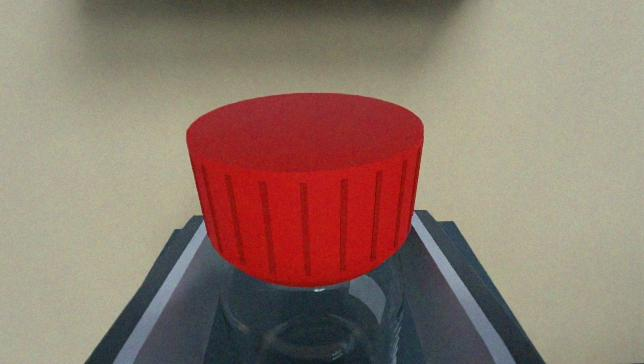

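Request:
move(target={"side": "left", "x": 0.39, "y": 0.372, "z": 1.2415, "quat_wxyz": [0.5, 0.5, -0.5, -0.5]}, min_time_s=0.5)

Request:
move(target={"side": "left", "x": 0.39, "y": 0.372, "z": 1.238, "quat_wxyz": [0.5, 0.5, -0.5, -0.5]}, min_time_s=0.5)

Scene clock: 152.40 s.
Joint torques (N m): left_arm=[-20.06 11.79 3.2 -9.44 0.1 -2.92 -0.04] | right_arm=[-9.1 -15.75 -7.01 -5.61 0.24 -1.78 0.19]
External joint torques (N m): left_arm=[-1.2 0.02 -1.76 -0.14 -0.04 -0.9 -0.05] | right_arm=[0.37 -1.65 0.75 0.37 -0.13 0.16 0.2]
Wrist force (N): left_arm=[0.8 -6.7 0.8] | right_arm=[2.7 4.3 0.7]
Wrist torque (N m): left_arm=[0.16 0.08 0.02] | right_arm=[-0.25 0.02 -0.09]
Wrist force, peak (N): left_arm=[1.1 -7.1 1.0] | right_arm=[3.8 4.9 0.5]
move: done
base_odometry: x=+3.312 y=+0.479 heading=+0.190
lidar_m: 0.51 0.54 0.75 1.32 2.09 3.02 5.33 2.97 2.43 1.95 0.73 0.53
base_status: not commanded
joint_positions: torso_squat_rad=+0.350 torso_shift_rad=+0.000 torso_pitch_rad=+0.000 torso_yaw_rad=+0.000 left_shoulder_pitch_rad=-0.487 left_shoulder_roll_rad=+0.529 left_shoulder_yaw_rad=+0.206 left_elbow_rad=-1.542 left_forearm_roll_rad=+0.540 left_wrist_pitch_rad=+0.534 left_hand_roll_rad=-1.637 left_gripper_m=+0.054 right_shoulder_pitch_rad=+0.035 right_shoulder_roll_rad=-0.798 right_shoulder_yaw_rad=-0.425 right_elbow_rad=-2.120 right_forearm_roll_rad=-0.723 right_wrist_pitch_rad=+0.646 right_hand_roll_rad=+1.373 right_gripper_m=+0.100 head_pan_rad=+0.000 head_tilt_rad=+0.380
joint_status: all done
wheel_motors_off: 0
motor_effort: left_wheel=-11(11) right_wheel=+5(5)
chest: x=-0.2280 y=-0.0002 z=+1.2475 quat_wxyz=(+1.000, +0.000, +0.000, +0.000) (m; base frame)
left_hand: x=+0.3899 y=+0.3722 z=+1.2418 quat_wxyz=(+0.500, +0.500, -0.500, -0.500) (m; base frame)
left_hand_status: reached (checked arc, planned for 0.5 s): 0 mm and 0.0 deg off.
right_hand: x=+0.2407 y=-0.4201 z=+1.2800 quat_wxyz=(+0.500, -0.500, -0.500, +0.500) (m; base frame)
pictures: none

Scene clock: 153.23 s.
Joint torques (N m): left_arm=[-18.17 11.13 2.33 -8.55 0.37 -1.92 0.06] | right_arm=[-9.09 -15.46 -7.07 -5.67 0.35 -1.89 0.04]
External joint torques (N m): left_arm=[0.66 -0.62 -2.64 0.79 0.23 0.11 0.05] | right_arm=[0.39 -1.36 0.69 0.31 -0.02 0.05 0.05]
Wrist force (N): left_arm=[0.2 -3.8 0.2] | right_arm=[3.2 4.1 0.4]
Wrist torque (N m): left_arm=[0.23 0.10 -0.07] | right_arm=[-0.22 0.11 -0.14]
Wrist force, peak (N): left_arm=[1.1 -6.9 1.1] | right_arm=[3.5 4.8 1.1]
move: done
base_odometry: x=+3.312 y=+0.479 heading=+0.190
lidar_m: 0.51 0.53 0.74 1.32 2.08 3.02 5.33 2.97 2.43 1.96 0.73 0.54
base_status: not commanded
joint_positions: torso_squat_rad=+0.350 torso_shift_rad=+0.000 torso_pitch_rad=+0.000 torso_yaw_rad=+0.000 left_shoulder_pitch_rad=-0.483 left_shoulder_roll_rad=+0.527 left_shoulder_yaw_rad=+0.203 left_elbow_rad=-1.538 left_forearm_roll_rad=+0.543 left_wrist_pitch_rad=+0.523 left_hand_roll_rad=-1.641 left_gripper_m=+0.054 right_shoulder_pitch_rad=+0.035 right_shoulder_roll_rad=-0.798 right_shoulder_yaw_rad=-0.425 right_elbow_rad=-2.120 right_forearm_roll_rad=-0.723 right_wrist_pitch_rad=+0.646 right_hand_roll_rad=+1.373 right_gripper_m=+0.100 head_pan_rad=+0.000 head_tilt_rad=+0.380
joint_status: all done
wheel_motors_off: 0
motor_effort: left_wheel=-11(11) right_wheel=+5(6)
chest: x=-0.2280 y=-0.0002 z=+1.2475 quat_wxyz=(+1.000, +0.000, +0.000, +0.000) (m; base frame)
left_hand: x=+0.3899 y=+0.3722 z=+1.2387 quat_wxyz=(+0.500, +0.500, -0.500, -0.500) (m; base frame)
left_hand_status: reached (checked arc, planned for 0.5 s): 1 mm and 0.1 deg off.
right_hand: x=+0.2407 y=-0.4201 z=+1.2800 quat_wxyz=(+0.500, -0.500, -0.500, +0.500) (m; base frame)
pictures: none

Request:
move(joints={"left_gripper_m": 0.1}, cameras=["left_wrist_camera"])

Request:
move(target={"side": "left", "x": 0.33, "y": 0.372, "z": 1.241, "quat_wxyz": [0.5, 0.5, -0.5, -0.5]}, min_time_s=0.7)

Request:
move(target={"side": "left", "x": 0.235, "y": 0.36, "z": 1.29, "quat_wxyz": [0.5, 0.5, -0.5, -0.5]}, min_time_s=0.7, cameras=["left_wrist_camera"])

Scene clock: 155.40 s.
Joint torques (N m): left_arm=[-18.82 11.18 2.57 -8.73 0.12 -1.93 0.01] | right_arm=[-8.92 -15.81 -6.95 -5.64 0.31 -2.03 0.38]
External joint torques (N m): left_arm=[0.01 -0.57 -2.41 0.61 -0.02 0.09 -0.01] | right_arm=[0.55 -1.71 0.81 0.35 -0.06 -0.1 0.39]
Wrist force (N): left_arm=[1.3 -5.0 1.0] | right_arm=[3.8 4.8 0.3]
Wrist torque (N m): left_arm=[0.19 0.14 0.02] | right_arm=[-0.28 0.19 -0.12]
Wrist force, peak (N): left_arm=[1.2 -5.5 1.0] | right_arm=[3.9 4.8 1.5]
move: done
base_odometry: x=+3.312 y=+0.479 heading=+0.190
lidar_m: 0.51 0.54 0.75 1.32 2.08 3.03 5.32 2.97 2.43 1.95 0.74 0.53
base_status: not commanded
joint_positions: torso_squat_rad=+0.350 torso_shift_rad=+0.000 torso_pitch_rad=+0.000 torso_yaw_rad=+0.000 left_shoulder_pitch_rad=-0.482 left_shoulder_roll_rad=+0.527 left_shoulder_yaw_rad=+0.203 left_elbow_rad=-1.538 left_forearm_roll_rad=+0.543 left_wrist_pitch_rad=+0.523 left_hand_roll_rad=-1.641 left_gripper_m=+0.100 right_shoulder_pitch_rad=+0.035 right_shoulder_roll_rad=-0.798 right_shoulder_yaw_rad=-0.425 right_elbow_rad=-2.120 right_forearm_roll_rad=-0.723 right_wrist_pitch_rad=+0.646 right_hand_roll_rad=+1.373 right_gripper_m=+0.100 head_pan_rad=+0.000 head_tilt_rad=+0.380
joint_status: all done
wheel_motors_off: 0
motor_effort: left_wheel=-10(11) right_wheel=+5(6)
chest: x=-0.2280 y=-0.0002 z=+1.2475 quat_wxyz=(+1.000, +0.000, +0.000, +0.000) (m; base frame)
left_hand: x=+0.3900 y=+0.3722 z=+1.2387 quat_wxyz=(+0.500, +0.500, -0.500, -0.500) (m; base frame)
right_hand: x=+0.2407 y=-0.4201 z=+1.2800 quat_wxyz=(+0.500, -0.500, -0.500, +0.500) (m; base frame)
pictures: left_wrist_camera
camera_calibration:
left_wrist_camera: T_world_to_cam=[[-0.0355764, -0.999353, -0.0053429, 0.39138], [-0.465906, 0.0213152, -0.884578, 1.29677], [0.884119, -0.0289808, -0.466362, 0.317896], [0, 0, 0, 1]] pos_world=[0.33704, 0.372699, 1.29744]

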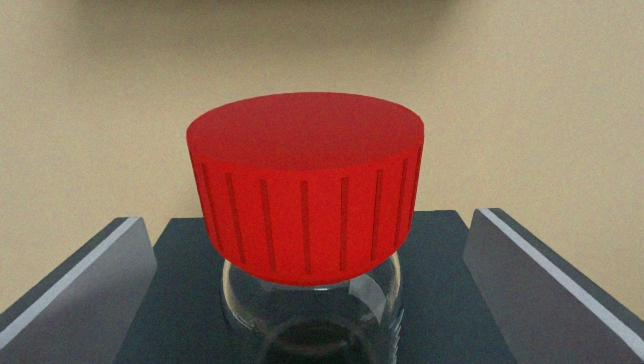

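Scene clock: 156.43 s.
Joint torques (N m): left_arm=[-16.47 11.61 6.06 -9.64 -0.19 -2.22 0.5] | right_arm=[-8.78 -15.99 -6.73 -5.53 0.3 -1.83 0.11]
External joint torques (N m): left_arm=[-1.06 0.51 0.75 -0.95 -0.25 -0.19 0.48] | right_arm=[0.7 -1.89 1.03 0.46 -0.07 0.11 0.12]
Wrist force (N): left_arm=[0.8 -5.2 1.0] | right_arm=[2.7 4.3 0.1]
Wrist torque (N m): left_arm=[0.21 0.08 -0.09] | right_arm=[-0.25 0.06 -0.06]
Wrist force, peak (N): left_arm=[0.5 -6.2 1.1] | right_arm=[3.4 5.2 1.3]
move: done
base_odometry: x=+3.312 y=+0.479 heading=+0.190
lidar_m: 0.51 0.54 0.75 1.32 2.08 3.03 5.33 2.97 2.44 1.96 0.73 0.53
base_status: not commanded
joint_positions: torso_squat_rad=+0.350 torso_shift_rad=+0.000 torso_pitch_rad=+0.000 torso_yaw_rad=+0.000 left_shoulder_pitch_rad=-0.286 left_shoulder_roll_rad=+0.525 left_shoulder_yaw_rad=+0.259 left_elbow_rad=-1.843 left_forearm_roll_rad=+0.519 left_wrist_pitch_rad=+0.633 left_hand_roll_rad=-1.558 left_gripper_m=+0.100 right_shoulder_pitch_rad=+0.035 right_shoulder_roll_rad=-0.798 right_shoulder_yaw_rad=-0.425 right_elbow_rad=-2.120 right_forearm_roll_rad=-0.723 right_wrist_pitch_rad=+0.646 right_hand_roll_rad=+1.373 right_gripper_m=+0.100 head_pan_rad=+0.000 head_tilt_rad=+0.380
joint_status: all done
wheel_motors_off: 0
motor_effort: left_wheel=-10(11) right_wheel=+5(6)
chest: x=-0.2280 y=-0.0002 z=+1.2475 quat_wxyz=(+1.000, +0.000, +0.000, +0.000) (m; base frame)
left_hand: x=+0.3300 y=+0.3720 z=+1.2410 quat_wxyz=(+0.500, +0.500, -0.500, -0.500) (m; base frame)
left_hand_status: reached (checked arc, planned for 0.7 s): 0 mm and 0.0 deg off.
right_hand: x=+0.2407 y=-0.4201 z=+1.2801 quat_wxyz=(+0.500, -0.500, -0.500, +0.500) (m; base frame)
pictures: none

Scene clock: 157.57 s.
Joint torques (N m): left_arm=[-11.53 12.01 5.82 -6.85 -0.41 -2.23 0.1] | right_arm=[-8.67 -15.77 -7.35 -5.96 0.17 -1.87 0.13]
External joint torques (N m): left_arm=[-0.78 1.62 0.42 -0.43 -0.18 -0.24 0.09] | right_arm=[0.81 -1.67 0.41 0.02 -0.2 0.07 0.13]
Wrist force (N): left_arm=[1.1 -5.2 1.1] | right_arm=[2.5 4.8 0.2]
Wrist torque (N m): left_arm=[0.22 0.13 -0.10] | right_arm=[-0.33 0.05 -0.12]
Wrist force, peak (N): left_arm=[0.3 -6.2 1.7] | right_arm=[3.8 5.0 0.1]
move: done
base_odometry: x=+3.312 y=+0.479 heading=+0.190
lidar_m: 0.51 0.54 0.74 1.32 2.08 3.02 5.33 2.98 2.43 1.96 0.73 0.54
base_status: not commanded
joint_positions: torso_squat_rad=+0.350 torso_shift_rad=+0.000 torso_pitch_rad=+0.000 torso_yaw_rad=+0.000 left_shoulder_pitch_rad=-0.091 left_shoulder_roll_rad=+0.576 left_shoulder_yaw_rad=+0.389 left_elbow_rad=-2.300 left_forearm_roll_rad=+0.532 left_wrist_pitch_rad=+0.898 left_hand_roll_rad=-1.383 left_gripper_m=+0.100 right_shoulder_pitch_rad=+0.035 right_shoulder_roll_rad=-0.798 right_shoulder_yaw_rad=-0.425 right_elbow_rad=-2.120 right_forearm_roll_rad=-0.723 right_wrist_pitch_rad=+0.646 right_hand_roll_rad=+1.373 right_gripper_m=+0.100 head_pan_rad=+0.000 head_tilt_rad=+0.380
joint_status: all done
wheel_motors_off: 0
motor_effort: left_wheel=-11(11) right_wheel=+6(6)
chest: x=-0.2280 y=-0.0002 z=+1.2475 quat_wxyz=(+1.000, +0.000, +0.000, +0.000) (m; base frame)
left_hand: x=+0.2355 y=+0.3598 z=+1.2900 quat_wxyz=(+0.499, +0.500, -0.500, -0.500) (m; base frame)
left_hand_status: reached (checked arc, planned for 0.8 s): 1 mm and 0.1 deg off.
right_hand: x=+0.2407 y=-0.4202 z=+1.2800 quat_wxyz=(+0.500, -0.500, -0.500, +0.500) (m; base frame)
pictures: left_wrist_camera
camera_calibration:
left_wrist_camera: T_world_to_cam=[[-0.0365251, -0.999316, -0.00585812, 0.374622], [-0.465978, 0.0222167, -0.884517, 1.27004], [0.884042, -0.0295773, -0.46647, 0.478432], [0, 0, 0, 1]] pos_world=[0.18254, 0.3603, 1.34874]

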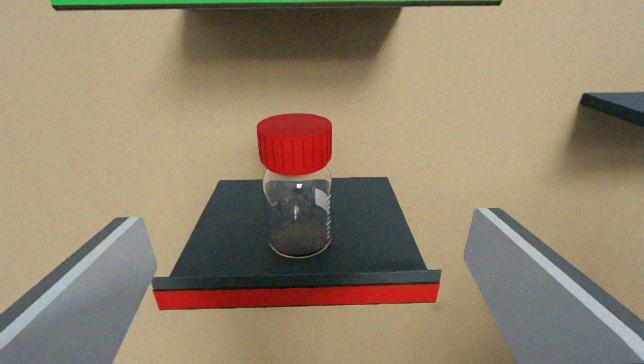

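Request:
move(target={"side": "right", "x": 0.23, "y": -0.44, "z": 1.36, "quat_wxyz": [0.5, -0.5, -0.5, 0.5]}, min_time_s=0.7)

Request:
move(target={"side": "right", "x": 0.25, "y": -0.475, "z": 1.434, "quat_wxyz": [0.5, -0.5, -0.5, 0.5]}, min_time_s=0.7)

Request:
move(joints={"right_gripper_m": 0.076, "left_shoulder_pitch_rad": -0.354, "left_shoulder_roll_rad": 0.758, "left_shoulder_yaw_rad": 0.503, "left_elbow_rad": -2.336, "left_forearm_roll_rad": 0.651, "left_wrist_pitch_rad": 1.241, "left_hand_roll_rad": -1.268}, min_time_s=0.8, cameras=["right_wrist_camera"])

Scene clock: 159.67 s.
Joint torques (N m): left_arm=[-11.52 11.57 5.77 -6.92 -0.34 -2.21 0.15] | right_arm=[-9.91 -17.04 -7.63 -3.14 0.35 -1.63 -0.18]
External joint torques (N m): left_arm=[-0.77 1.18 0.37 -0.5 -0.11 -0.22 0.14] | right_arm=[-0.34 -0.89 0.64 0.7 -0.14 0.27 -0.18]
Wrist force (N): left_arm=[0.8 -5.3 1.0] | right_arm=[3.8 4.6 1.3]
Wrist torque (N m): left_arm=[0.21 0.08 -0.11] | right_arm=[-0.29 0.19 -0.12]
Wrist force, peak (N): left_arm=[0.9 -5.5 1.2] | right_arm=[3.8 5.1 0.8]
move: done
base_odometry: x=+3.312 y=+0.479 heading=+0.190
lidar_m: 0.52 0.54 0.74 1.32 2.09 3.02 5.33 2.97 2.43 1.96 0.72 0.54
base_status: not commanded
joint_positions: torso_squat_rad=+0.350 torso_shift_rad=+0.000 torso_pitch_rad=+0.000 torso_yaw_rad=+0.000 left_shoulder_pitch_rad=-0.091 left_shoulder_roll_rad=+0.576 left_shoulder_yaw_rad=+0.389 left_elbow_rad=-2.300 left_forearm_roll_rad=+0.532 left_wrist_pitch_rad=+0.898 left_hand_roll_rad=-1.383 left_gripper_m=+0.100 right_shoulder_pitch_rad=-0.031 right_shoulder_roll_rad=-0.997 right_shoulder_yaw_rad=-0.563 right_elbow_rad=-2.105 right_forearm_roll_rad=-0.887 right_wrist_pitch_rad=+0.786 right_hand_roll_rad=+1.305 right_gripper_m=+0.100 head_pan_rad=+0.000 head_tilt_rad=+0.380
joint_status: all done
wheel_motors_off: 0
motor_effort: left_wheel=-11(11) right_wheel=+5(5)
chest: x=-0.2280 y=-0.0002 z=+1.2475 quat_wxyz=(+1.000, +0.000, +0.000, +0.000) (m; base frame)
left_hand: x=+0.2355 y=+0.3598 z=+1.2900 quat_wxyz=(+0.499, +0.500, -0.500, -0.500) (m; base frame)
right_hand: x=+0.2300 y=-0.4400 z=+1.3600 quat_wxyz=(+0.500, -0.500, -0.500, +0.500) (m; base frame)
right_hand_status: reached (checked arc, planned for 0.7 s): 0 mm and 0.0 deg off.
pictures: none

Scene clock: 160.70 s.
Joint torques (N m): left_arm=[-10.95 11.82 5.8 -6.94 -0.17 -2.25 0.12] | right_arm=[-11.44 -19.82 -5.95 -2.62 0.29 -1.43 0.04]
External joint torques (N m): left_arm=[-0.2 1.43 0.4 -0.52 0.06 -0.26 0.1] | right_arm=[-0.36 -1.35 2.78 0.29 -0.11 0.51 0.05]
Wrist force (N): left_arm=[0.7 -5.1 1.2] | right_arm=[2.3 4.5 1.0]
Wrist torque (N m): left_arm=[0.20 0.08 -0.09] | right_arm=[-0.24 -0.03 -0.35]
Wrist force, peak (N): left_arm=[0.6 -5.4 1.3] | right_arm=[3.5 5.8 -0.1]
move: done
base_odometry: x=+3.312 y=+0.479 heading=+0.190
lidar_m: 0.51 0.54 0.74 1.32 2.09 3.02 5.33 2.97 2.43 1.95 0.74 0.54
base_status: not commanded
joint_positions: torso_squat_rad=+0.350 torso_shift_rad=+0.000 torso_pitch_rad=+0.000 torso_yaw_rad=+0.000 left_shoulder_pitch_rad=-0.091 left_shoulder_roll_rad=+0.576 left_shoulder_yaw_rad=+0.389 left_elbow_rad=-2.300 left_forearm_roll_rad=+0.532 left_wrist_pitch_rad=+0.898 left_hand_roll_rad=-1.383 left_gripper_m=+0.100 right_shoulder_pitch_rad=-0.209 right_shoulder_roll_rad=-1.221 right_shoulder_yaw_rad=-0.545 right_elbow_rad=-1.849 right_forearm_roll_rad=-1.087 right_wrist_pitch_rad=+0.811 right_hand_roll_rad=+1.373 right_gripper_m=+0.100 head_pan_rad=+0.000 head_tilt_rad=+0.380
joint_status: all done
wheel_motors_off: 0
motor_effort: left_wheel=-11(11) right_wheel=+5(5)
chest: x=-0.2280 y=-0.0002 z=+1.2475 quat_wxyz=(+1.000, +0.000, +0.000, +0.000) (m; base frame)
left_hand: x=+0.2355 y=+0.3598 z=+1.2900 quat_wxyz=(+0.499, +0.500, -0.500, -0.500) (m; base frame)
right_hand: x=+0.2495 y=-0.4751 z=+1.4342 quat_wxyz=(+0.500, -0.501, -0.500, +0.499) (m; base frame)
right_hand_status: reached (checked arc, planned for 0.7 s): 1 mm and 0.1 deg off.
pictures: none

Scene clock: 161.80 s.
Joint torques (N m): left_arm=[-12.15 12.74 5.57 -3.74 -0.61 -2.21 0.32] | right_arm=[-10.93 -19.66 -6.17 -2.84 0.36 -1.64 0.07]
External joint torques (N m): left_arm=[-0.06 0.74 0.44 -0.61 -0.07 -0.28 0.31] | right_arm=[0.16 -1.2 2.56 0.07 -0.04 0.3 0.07]
Wrist force (N): left_arm=[0.7 -5.2 1.3] | right_arm=[2.5 4.9 0.4]
Wrist torque (N m): left_arm=[0.21 0.09 -0.09] | right_arm=[-0.25 0.04 -0.32]
Wrist force, peak (N): left_arm=[0.5 -6.4 1.0] | right_arm=[3.5 5.3 0.8]
move: done
base_odometry: x=+3.312 y=+0.479 heading=+0.190
lidar_m: 0.51 0.53 0.74 1.32 2.08 3.02 5.32 2.98 2.43 1.96 0.73 0.54
base_status: not commanded
joint_positions: torso_squat_rad=+0.350 torso_shift_rad=+0.000 torso_pitch_rad=+0.000 torso_yaw_rad=+0.000 left_shoulder_pitch_rad=-0.354 left_shoulder_roll_rad=+0.758 left_shoulder_yaw_rad=+0.503 left_elbow_rad=-2.336 left_forearm_roll_rad=+0.651 left_wrist_pitch_rad=+1.241 left_hand_roll_rad=-1.268 left_gripper_m=+0.100 right_shoulder_pitch_rad=-0.209 right_shoulder_roll_rad=-1.221 right_shoulder_yaw_rad=-0.545 right_elbow_rad=-1.849 right_forearm_roll_rad=-1.087 right_wrist_pitch_rad=+0.811 right_hand_roll_rad=+1.373 right_gripper_m=+0.076 head_pan_rad=+0.000 head_tilt_rad=+0.380
joint_status: all done
wheel_motors_off: 0
motor_effort: left_wheel=-10(11) right_wheel=+4(5)
chest: x=-0.2280 y=-0.0002 z=+1.2475 quat_wxyz=(+1.000, +0.000, +0.000, +0.000) (m; base frame)
left_hand: x=+0.2202 y=+0.3598 z=+1.3900 quat_wxyz=(+0.500, +0.500, -0.500, -0.500) (m; base frame)
right_hand: x=+0.2496 y=-0.4751 z=+1.4342 quat_wxyz=(+0.500, -0.501, -0.500, +0.499) (m; base frame)
pictures: right_wrist_camera
camera_calibration:
right_wrist_camera: T_world_to_cam=[[-0.01858, -0.998509, 0.0513219, -0.548144], [-0.495542, -0.035386, -0.867863, 1.37857], [0.868385, -0.041557, -0.494146, 0.544401], [0, 0, 0, 1]] pos_world=[0.200207, -0.475921, 1.49356]

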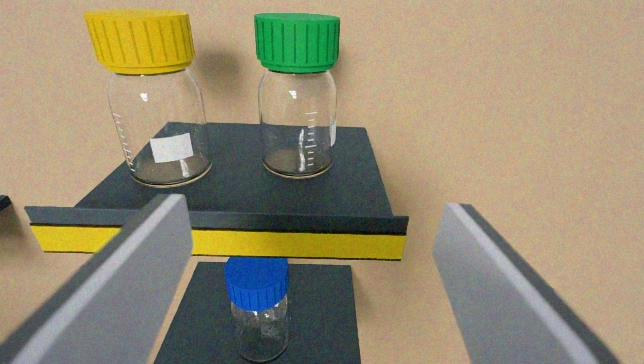

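Request:
move(target={"side": "right", "x": 0.305, "y": -0.471, "z": 1.433, "quat_wxyz": [0.5, -0.5, -0.5, 0.5]}, min_time_s=0.7)

Request:
move(target={"side": "right", "x": 0.35, "y": -0.471, "z": 1.432, "quat_wxyz": [0.5, -0.5, -0.5, 0.5]}, min_time_s=0.7, cameras=["right_wrist_camera"])

Scene clock: 164.17 s.
Joint torques (N m): left_arm=[-12.03 12.55 5.43 -3.72 -0.68 -2.11 0.48] | right_arm=[-14.95 -20.21 -7.23 -3.34 0.3 -1.73 0.12]
External joint torques (N m): left_arm=[0.06 0.55 0.3 -0.59 -0.15 -0.17 0.47] | right_arm=[-0.84 -2.04 1.9 0.2 -0.08 0.21 0.12]
Wrist force (N): left_arm=[0.6 -5.3 1.3] | right_arm=[3.5 4.6 0.7]
Wrist torque (N m): left_arm=[0.22 0.07 -0.09] | right_arm=[-0.25 0.17 -0.33]
Wrist force, peak (N): left_arm=[0.8 -5.4 1.2] | right_arm=[3.5 5.7 0.7]
move: done
base_odometry: x=+3.312 y=+0.479 heading=+0.190
lidar_m: 0.51 0.54 0.74 1.32 2.08 3.02 5.32 2.98 2.42 1.95 0.73 0.53
base_status: not commanded
joint_positions: torso_squat_rad=+0.350 torso_shift_rad=+0.000 torso_pitch_rad=+0.000 torso_yaw_rad=+0.000 left_shoulder_pitch_rad=-0.354 left_shoulder_roll_rad=+0.758 left_shoulder_yaw_rad=+0.503 left_elbow_rad=-2.336 left_forearm_roll_rad=+0.651 left_wrist_pitch_rad=+1.241 left_hand_roll_rad=-1.268 left_gripper_m=+0.100 right_shoulder_pitch_rad=-0.451 right_shoulder_roll_rad=-1.239 right_shoulder_yaw_rad=-0.274 right_elbow_rad=-1.652 right_forearm_roll_rad=-1.037 right_wrist_pitch_rad=+0.723 right_hand_roll_rad=+1.384 right_gripper_m=+0.076 head_pan_rad=+0.000 head_tilt_rad=+0.380
joint_status: all done
wheel_motors_off: 0
motor_effort: left_wheel=-10(11) right_wheel=+5(5)
chest: x=-0.2280 y=-0.0002 z=+1.2475 quat_wxyz=(+1.000, +0.000, +0.000, +0.000) (m; base frame)
left_hand: x=+0.2202 y=+0.3598 z=+1.3899 quat_wxyz=(+0.500, +0.500, -0.500, -0.500) (m; base frame)
right_hand: x=+0.3047 y=-0.4710 z=+1.4330 quat_wxyz=(+0.500, -0.500, -0.500, +0.500) (m; base frame)
right_hand_status: reached (checked arc, planned for 0.7 s): 0 mm and 0.0 deg off.
pictures: none

Scene clock: 165.27 s.
Joint torques (N m): left_arm=[-12.3 13.13 5.69 -3.56 -0.74 -2.11 0.36] | right_arm=[-17.78 -18.82 -7.3 -4.05 0 -1.96 0.06]
External joint torques (N m): left_arm=[-0.2 1.13 0.55 -0.44 -0.2 -0.18 0.35] | right_arm=[-0.98 -1.57 1.28 0.52 -0.25 0 0.07]
Wrist force (N): left_arm=[0.7 -5.1 1.1] | right_arm=[2.5 4.8 1.2]
Wrist torque (N m): left_arm=[0.20 0.08 -0.08] | right_arm=[-0.29 0.05 -0.29]
Wrist force, peak (N): left_arm=[0.6 -5.4 1.4] | right_arm=[3.0 5.7 0.6]
move: done
base_odometry: x=+3.312 y=+0.479 heading=+0.190
lidar_m: 0.51 0.53 0.74 1.32 2.08 3.02 5.33 2.98 2.43 1.95 0.73 0.53
base_status: not commanded
joint_positions: torso_squat_rad=+0.350 torso_shift_rad=+0.000 torso_pitch_rad=+0.000 torso_yaw_rad=+0.000 left_shoulder_pitch_rad=-0.354 left_shoulder_roll_rad=+0.758 left_shoulder_yaw_rad=+0.503 left_elbow_rad=-2.336 left_forearm_roll_rad=+0.651 left_wrist_pitch_rad=+1.241 left_hand_roll_rad=-1.268 left_gripper_m=+0.100 right_shoulder_pitch_rad=-0.674 right_shoulder_roll_rad=-1.184 right_shoulder_yaw_rad=-0.103 right_elbow_rad=-1.442 right_forearm_roll_rad=-1.033 right_wrist_pitch_rad=+0.679 right_hand_roll_rad=+1.485 right_gripper_m=+0.076 head_pan_rad=+0.000 head_tilt_rad=+0.380
joint_status: all done
wheel_motors_off: 0
motor_effort: left_wheel=-10(11) right_wheel=+5(6)
chest: x=-0.2280 y=-0.0002 z=+1.2475 quat_wxyz=(+1.000, +0.000, +0.000, +0.000) (m; base frame)
left_hand: x=+0.2202 y=+0.3598 z=+1.3899 quat_wxyz=(+0.500, +0.500, -0.500, -0.500) (m; base frame)
right_hand: x=+0.3499 y=-0.4710 z=+1.4320 quat_wxyz=(+0.500, -0.500, -0.500, +0.500) (m; base frame)
right_hand_status: reached (checked arc, planned for 0.7 s): 0 mm and 0.0 deg off.
pictures: right_wrist_camera
camera_calibration:
right_wrist_camera: T_world_to_cam=[[-0.0177341, -0.998524, 0.0513407, -0.542459], [-0.496224, -0.0357885, -0.867456, 1.42597], [0.868013, -0.0408601, -0.494857, 0.457794], [0, 0, 0, 1]] pos_world=[0.300608, -0.471919, 1.49136]

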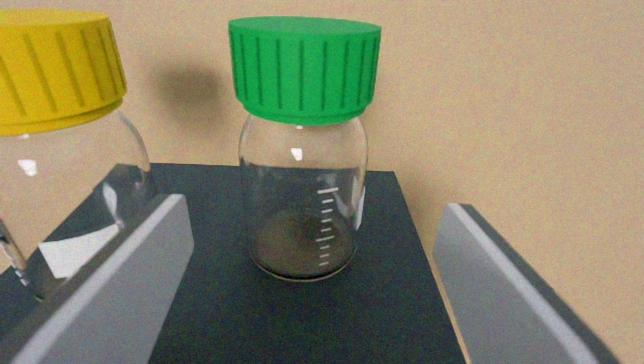

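Request:
move(target={"side": "right", "x": 0.382, "y": -0.472, "z": 1.4315, "quat_wxyz": [0.5, -0.5, -0.5, 0.5]}, min_time_s=0.6)

Request:
move(target={"side": "right", "x": 0.412, "y": -0.4715, "z": 1.431, "quat_wxyz": [0.5, -0.5, -0.5, 0.5]}, min_time_s=0.6, cameras=["right_wrist_camera"])

Scene clock: 167.90 s.
Joint torques (N m): left_arm=[-12.62 12.99 5.74 -3.56 -0.71 -2.15 0.42] | right_arm=[-19.71 -17.97 -5.44 -5.26 0.11 -2.04 -0.05]
External joint torques (N m): left_arm=[-0.53 1 0.61 -0.44 -0.18 -0.22 0.4] | right_arm=[-0.94 -1.68 2.25 0.27 0 -0.07 -0.04]
Wrist force (N): left_arm=[0.6 -5.2 1.2] | right_arm=[2.9 4.9 0.7]
Wrist torque (N m): left_arm=[0.21 0.08 -0.08] | right_arm=[-0.31 0.04 -0.27]
Wrist force, peak (N): left_arm=[0.6 -5.5 1.2] | right_arm=[3.6 5.7 1.1]
move: done
base_odometry: x=+3.312 y=+0.479 heading=+0.190
lidar_m: 0.51 0.54 0.75 1.32 2.08 3.03 5.32 2.98 2.42 1.95 0.73 0.54
base_status: not commanded
joint_positions: torso_squat_rad=+0.350 torso_shift_rad=+0.000 torso_pitch_rad=+0.000 torso_yaw_rad=+0.000 left_shoulder_pitch_rad=-0.354 left_shoulder_roll_rad=+0.758 left_shoulder_yaw_rad=+0.503 left_elbow_rad=-2.336 left_forearm_roll_rad=+0.651 left_wrist_pitch_rad=+1.241 left_hand_roll_rad=-1.268 left_gripper_m=+0.100 right_shoulder_pitch_rad=-0.830 right_shoulder_roll_rad=-1.121 right_shoulder_yaw_rad=-0.020 right_elbow_rad=-1.257 right_forearm_roll_rad=-1.057 right_wrist_pitch_rad=+0.651 right_hand_roll_rad=+1.609 right_gripper_m=+0.076 head_pan_rad=+0.000 head_tilt_rad=+0.380
joint_status: all done
wheel_motors_off: 0
motor_effort: left_wheel=-11(11) right_wheel=+4(6)
chest: x=-0.2280 y=-0.0002 z=+1.2475 quat_wxyz=(+1.000, +0.000, +0.000, +0.000) (m; base frame)
left_hand: x=+0.2202 y=+0.3598 z=+1.3899 quat_wxyz=(+0.500, +0.500, -0.500, -0.500) (m; base frame)
right_hand: x=+0.3819 y=-0.4720 z=+1.4315 quat_wxyz=(+0.500, -0.500, -0.500, +0.500) (m; base frame)
right_hand_status: reached (checked arc, planned for 0.6 s): 0 mm and 0.0 deg off.
pictures: none

Scene clock: 169.03 s.
Joint torques (N m): left_arm=[-12.46 12.58 5.15 -3.56 -0.55 -2.15 0.46] | right_arm=[-21.1 -16.49 -4.27 -5.81 -0.13 -1.9 -0.08]
External joint torques (N m): left_arm=[-0.37 0.58 0.01 -0.44 -0.01 -0.21 0.45] | right_arm=[-0.5 -1.36 2.21 0.73 -0.08 0.04 -0.07]
Wrist force (N): left_arm=[0.8 -5.1 0.7] | right_arm=[3.3 5.0 0.9]
Wrist torque (N m): left_arm=[0.19 0.09 -0.10] | right_arm=[-0.29 0.09 -0.26]
Wrist force, peak (N): left_arm=[1.0 -5.4 1.2] | right_arm=[4.1 5.3 -0.5]
move: done
base_odometry: x=+3.312 y=+0.479 heading=+0.190
lidar_m: 0.51 0.54 0.74 1.32 2.08 3.02 5.33 2.98 2.43 1.95 0.73 0.54
base_status: not commanded
joint_positions: torso_squat_rad=+0.350 torso_shift_rad=+0.000 torso_pitch_rad=+0.000 torso_yaw_rad=+0.000 left_shoulder_pitch_rad=-0.354 left_shoulder_roll_rad=+0.758 left_shoulder_yaw_rad=+0.503 left_elbow_rad=-2.336 left_forearm_roll_rad=+0.651 left_wrist_pitch_rad=+1.241 left_hand_roll_rad=-1.268 left_gripper_m=+0.100 right_shoulder_pitch_rad=-0.979 right_shoulder_roll_rad=-1.051 right_shoulder_yaw_rad=+0.034 right_elbow_rad=-1.053 right_forearm_roll_rad=-1.094 right_wrist_pitch_rad=+0.620 right_hand_roll_rad=+1.758 right_gripper_m=+0.076 head_pan_rad=+0.000 head_tilt_rad=+0.380
joint_status: all done
wheel_motors_off: 0
motor_effort: left_wheel=-10(11) right_wheel=+4(6)
chest: x=-0.2280 y=-0.0002 z=+1.2475 quat_wxyz=(+1.000, +0.000, +0.000, +0.000) (m; base frame)
left_hand: x=+0.2202 y=+0.3598 z=+1.3899 quat_wxyz=(+0.500, +0.500, -0.500, -0.500) (m; base frame)
right_hand: x=+0.4119 y=-0.4715 z=+1.4310 quat_wxyz=(+0.500, -0.500, -0.500, +0.500) (m; base frame)
right_hand_status: reached (checked arc, planned for 0.6 s): 0 mm and 0.1 deg off.
pictures: right_wrist_camera
camera_calibration:
right_wrist_camera: T_world_to_cam=[[-0.0178362, -0.998531, 0.0511676, -0.54152], [-0.496104, -0.0355932, -0.867533, 1.4561], [0.86808, -0.040858, -0.49474, 0.403314], [0, 0, 0, 1]] pos_world=[0.362608, -0.472419, 1.49046]

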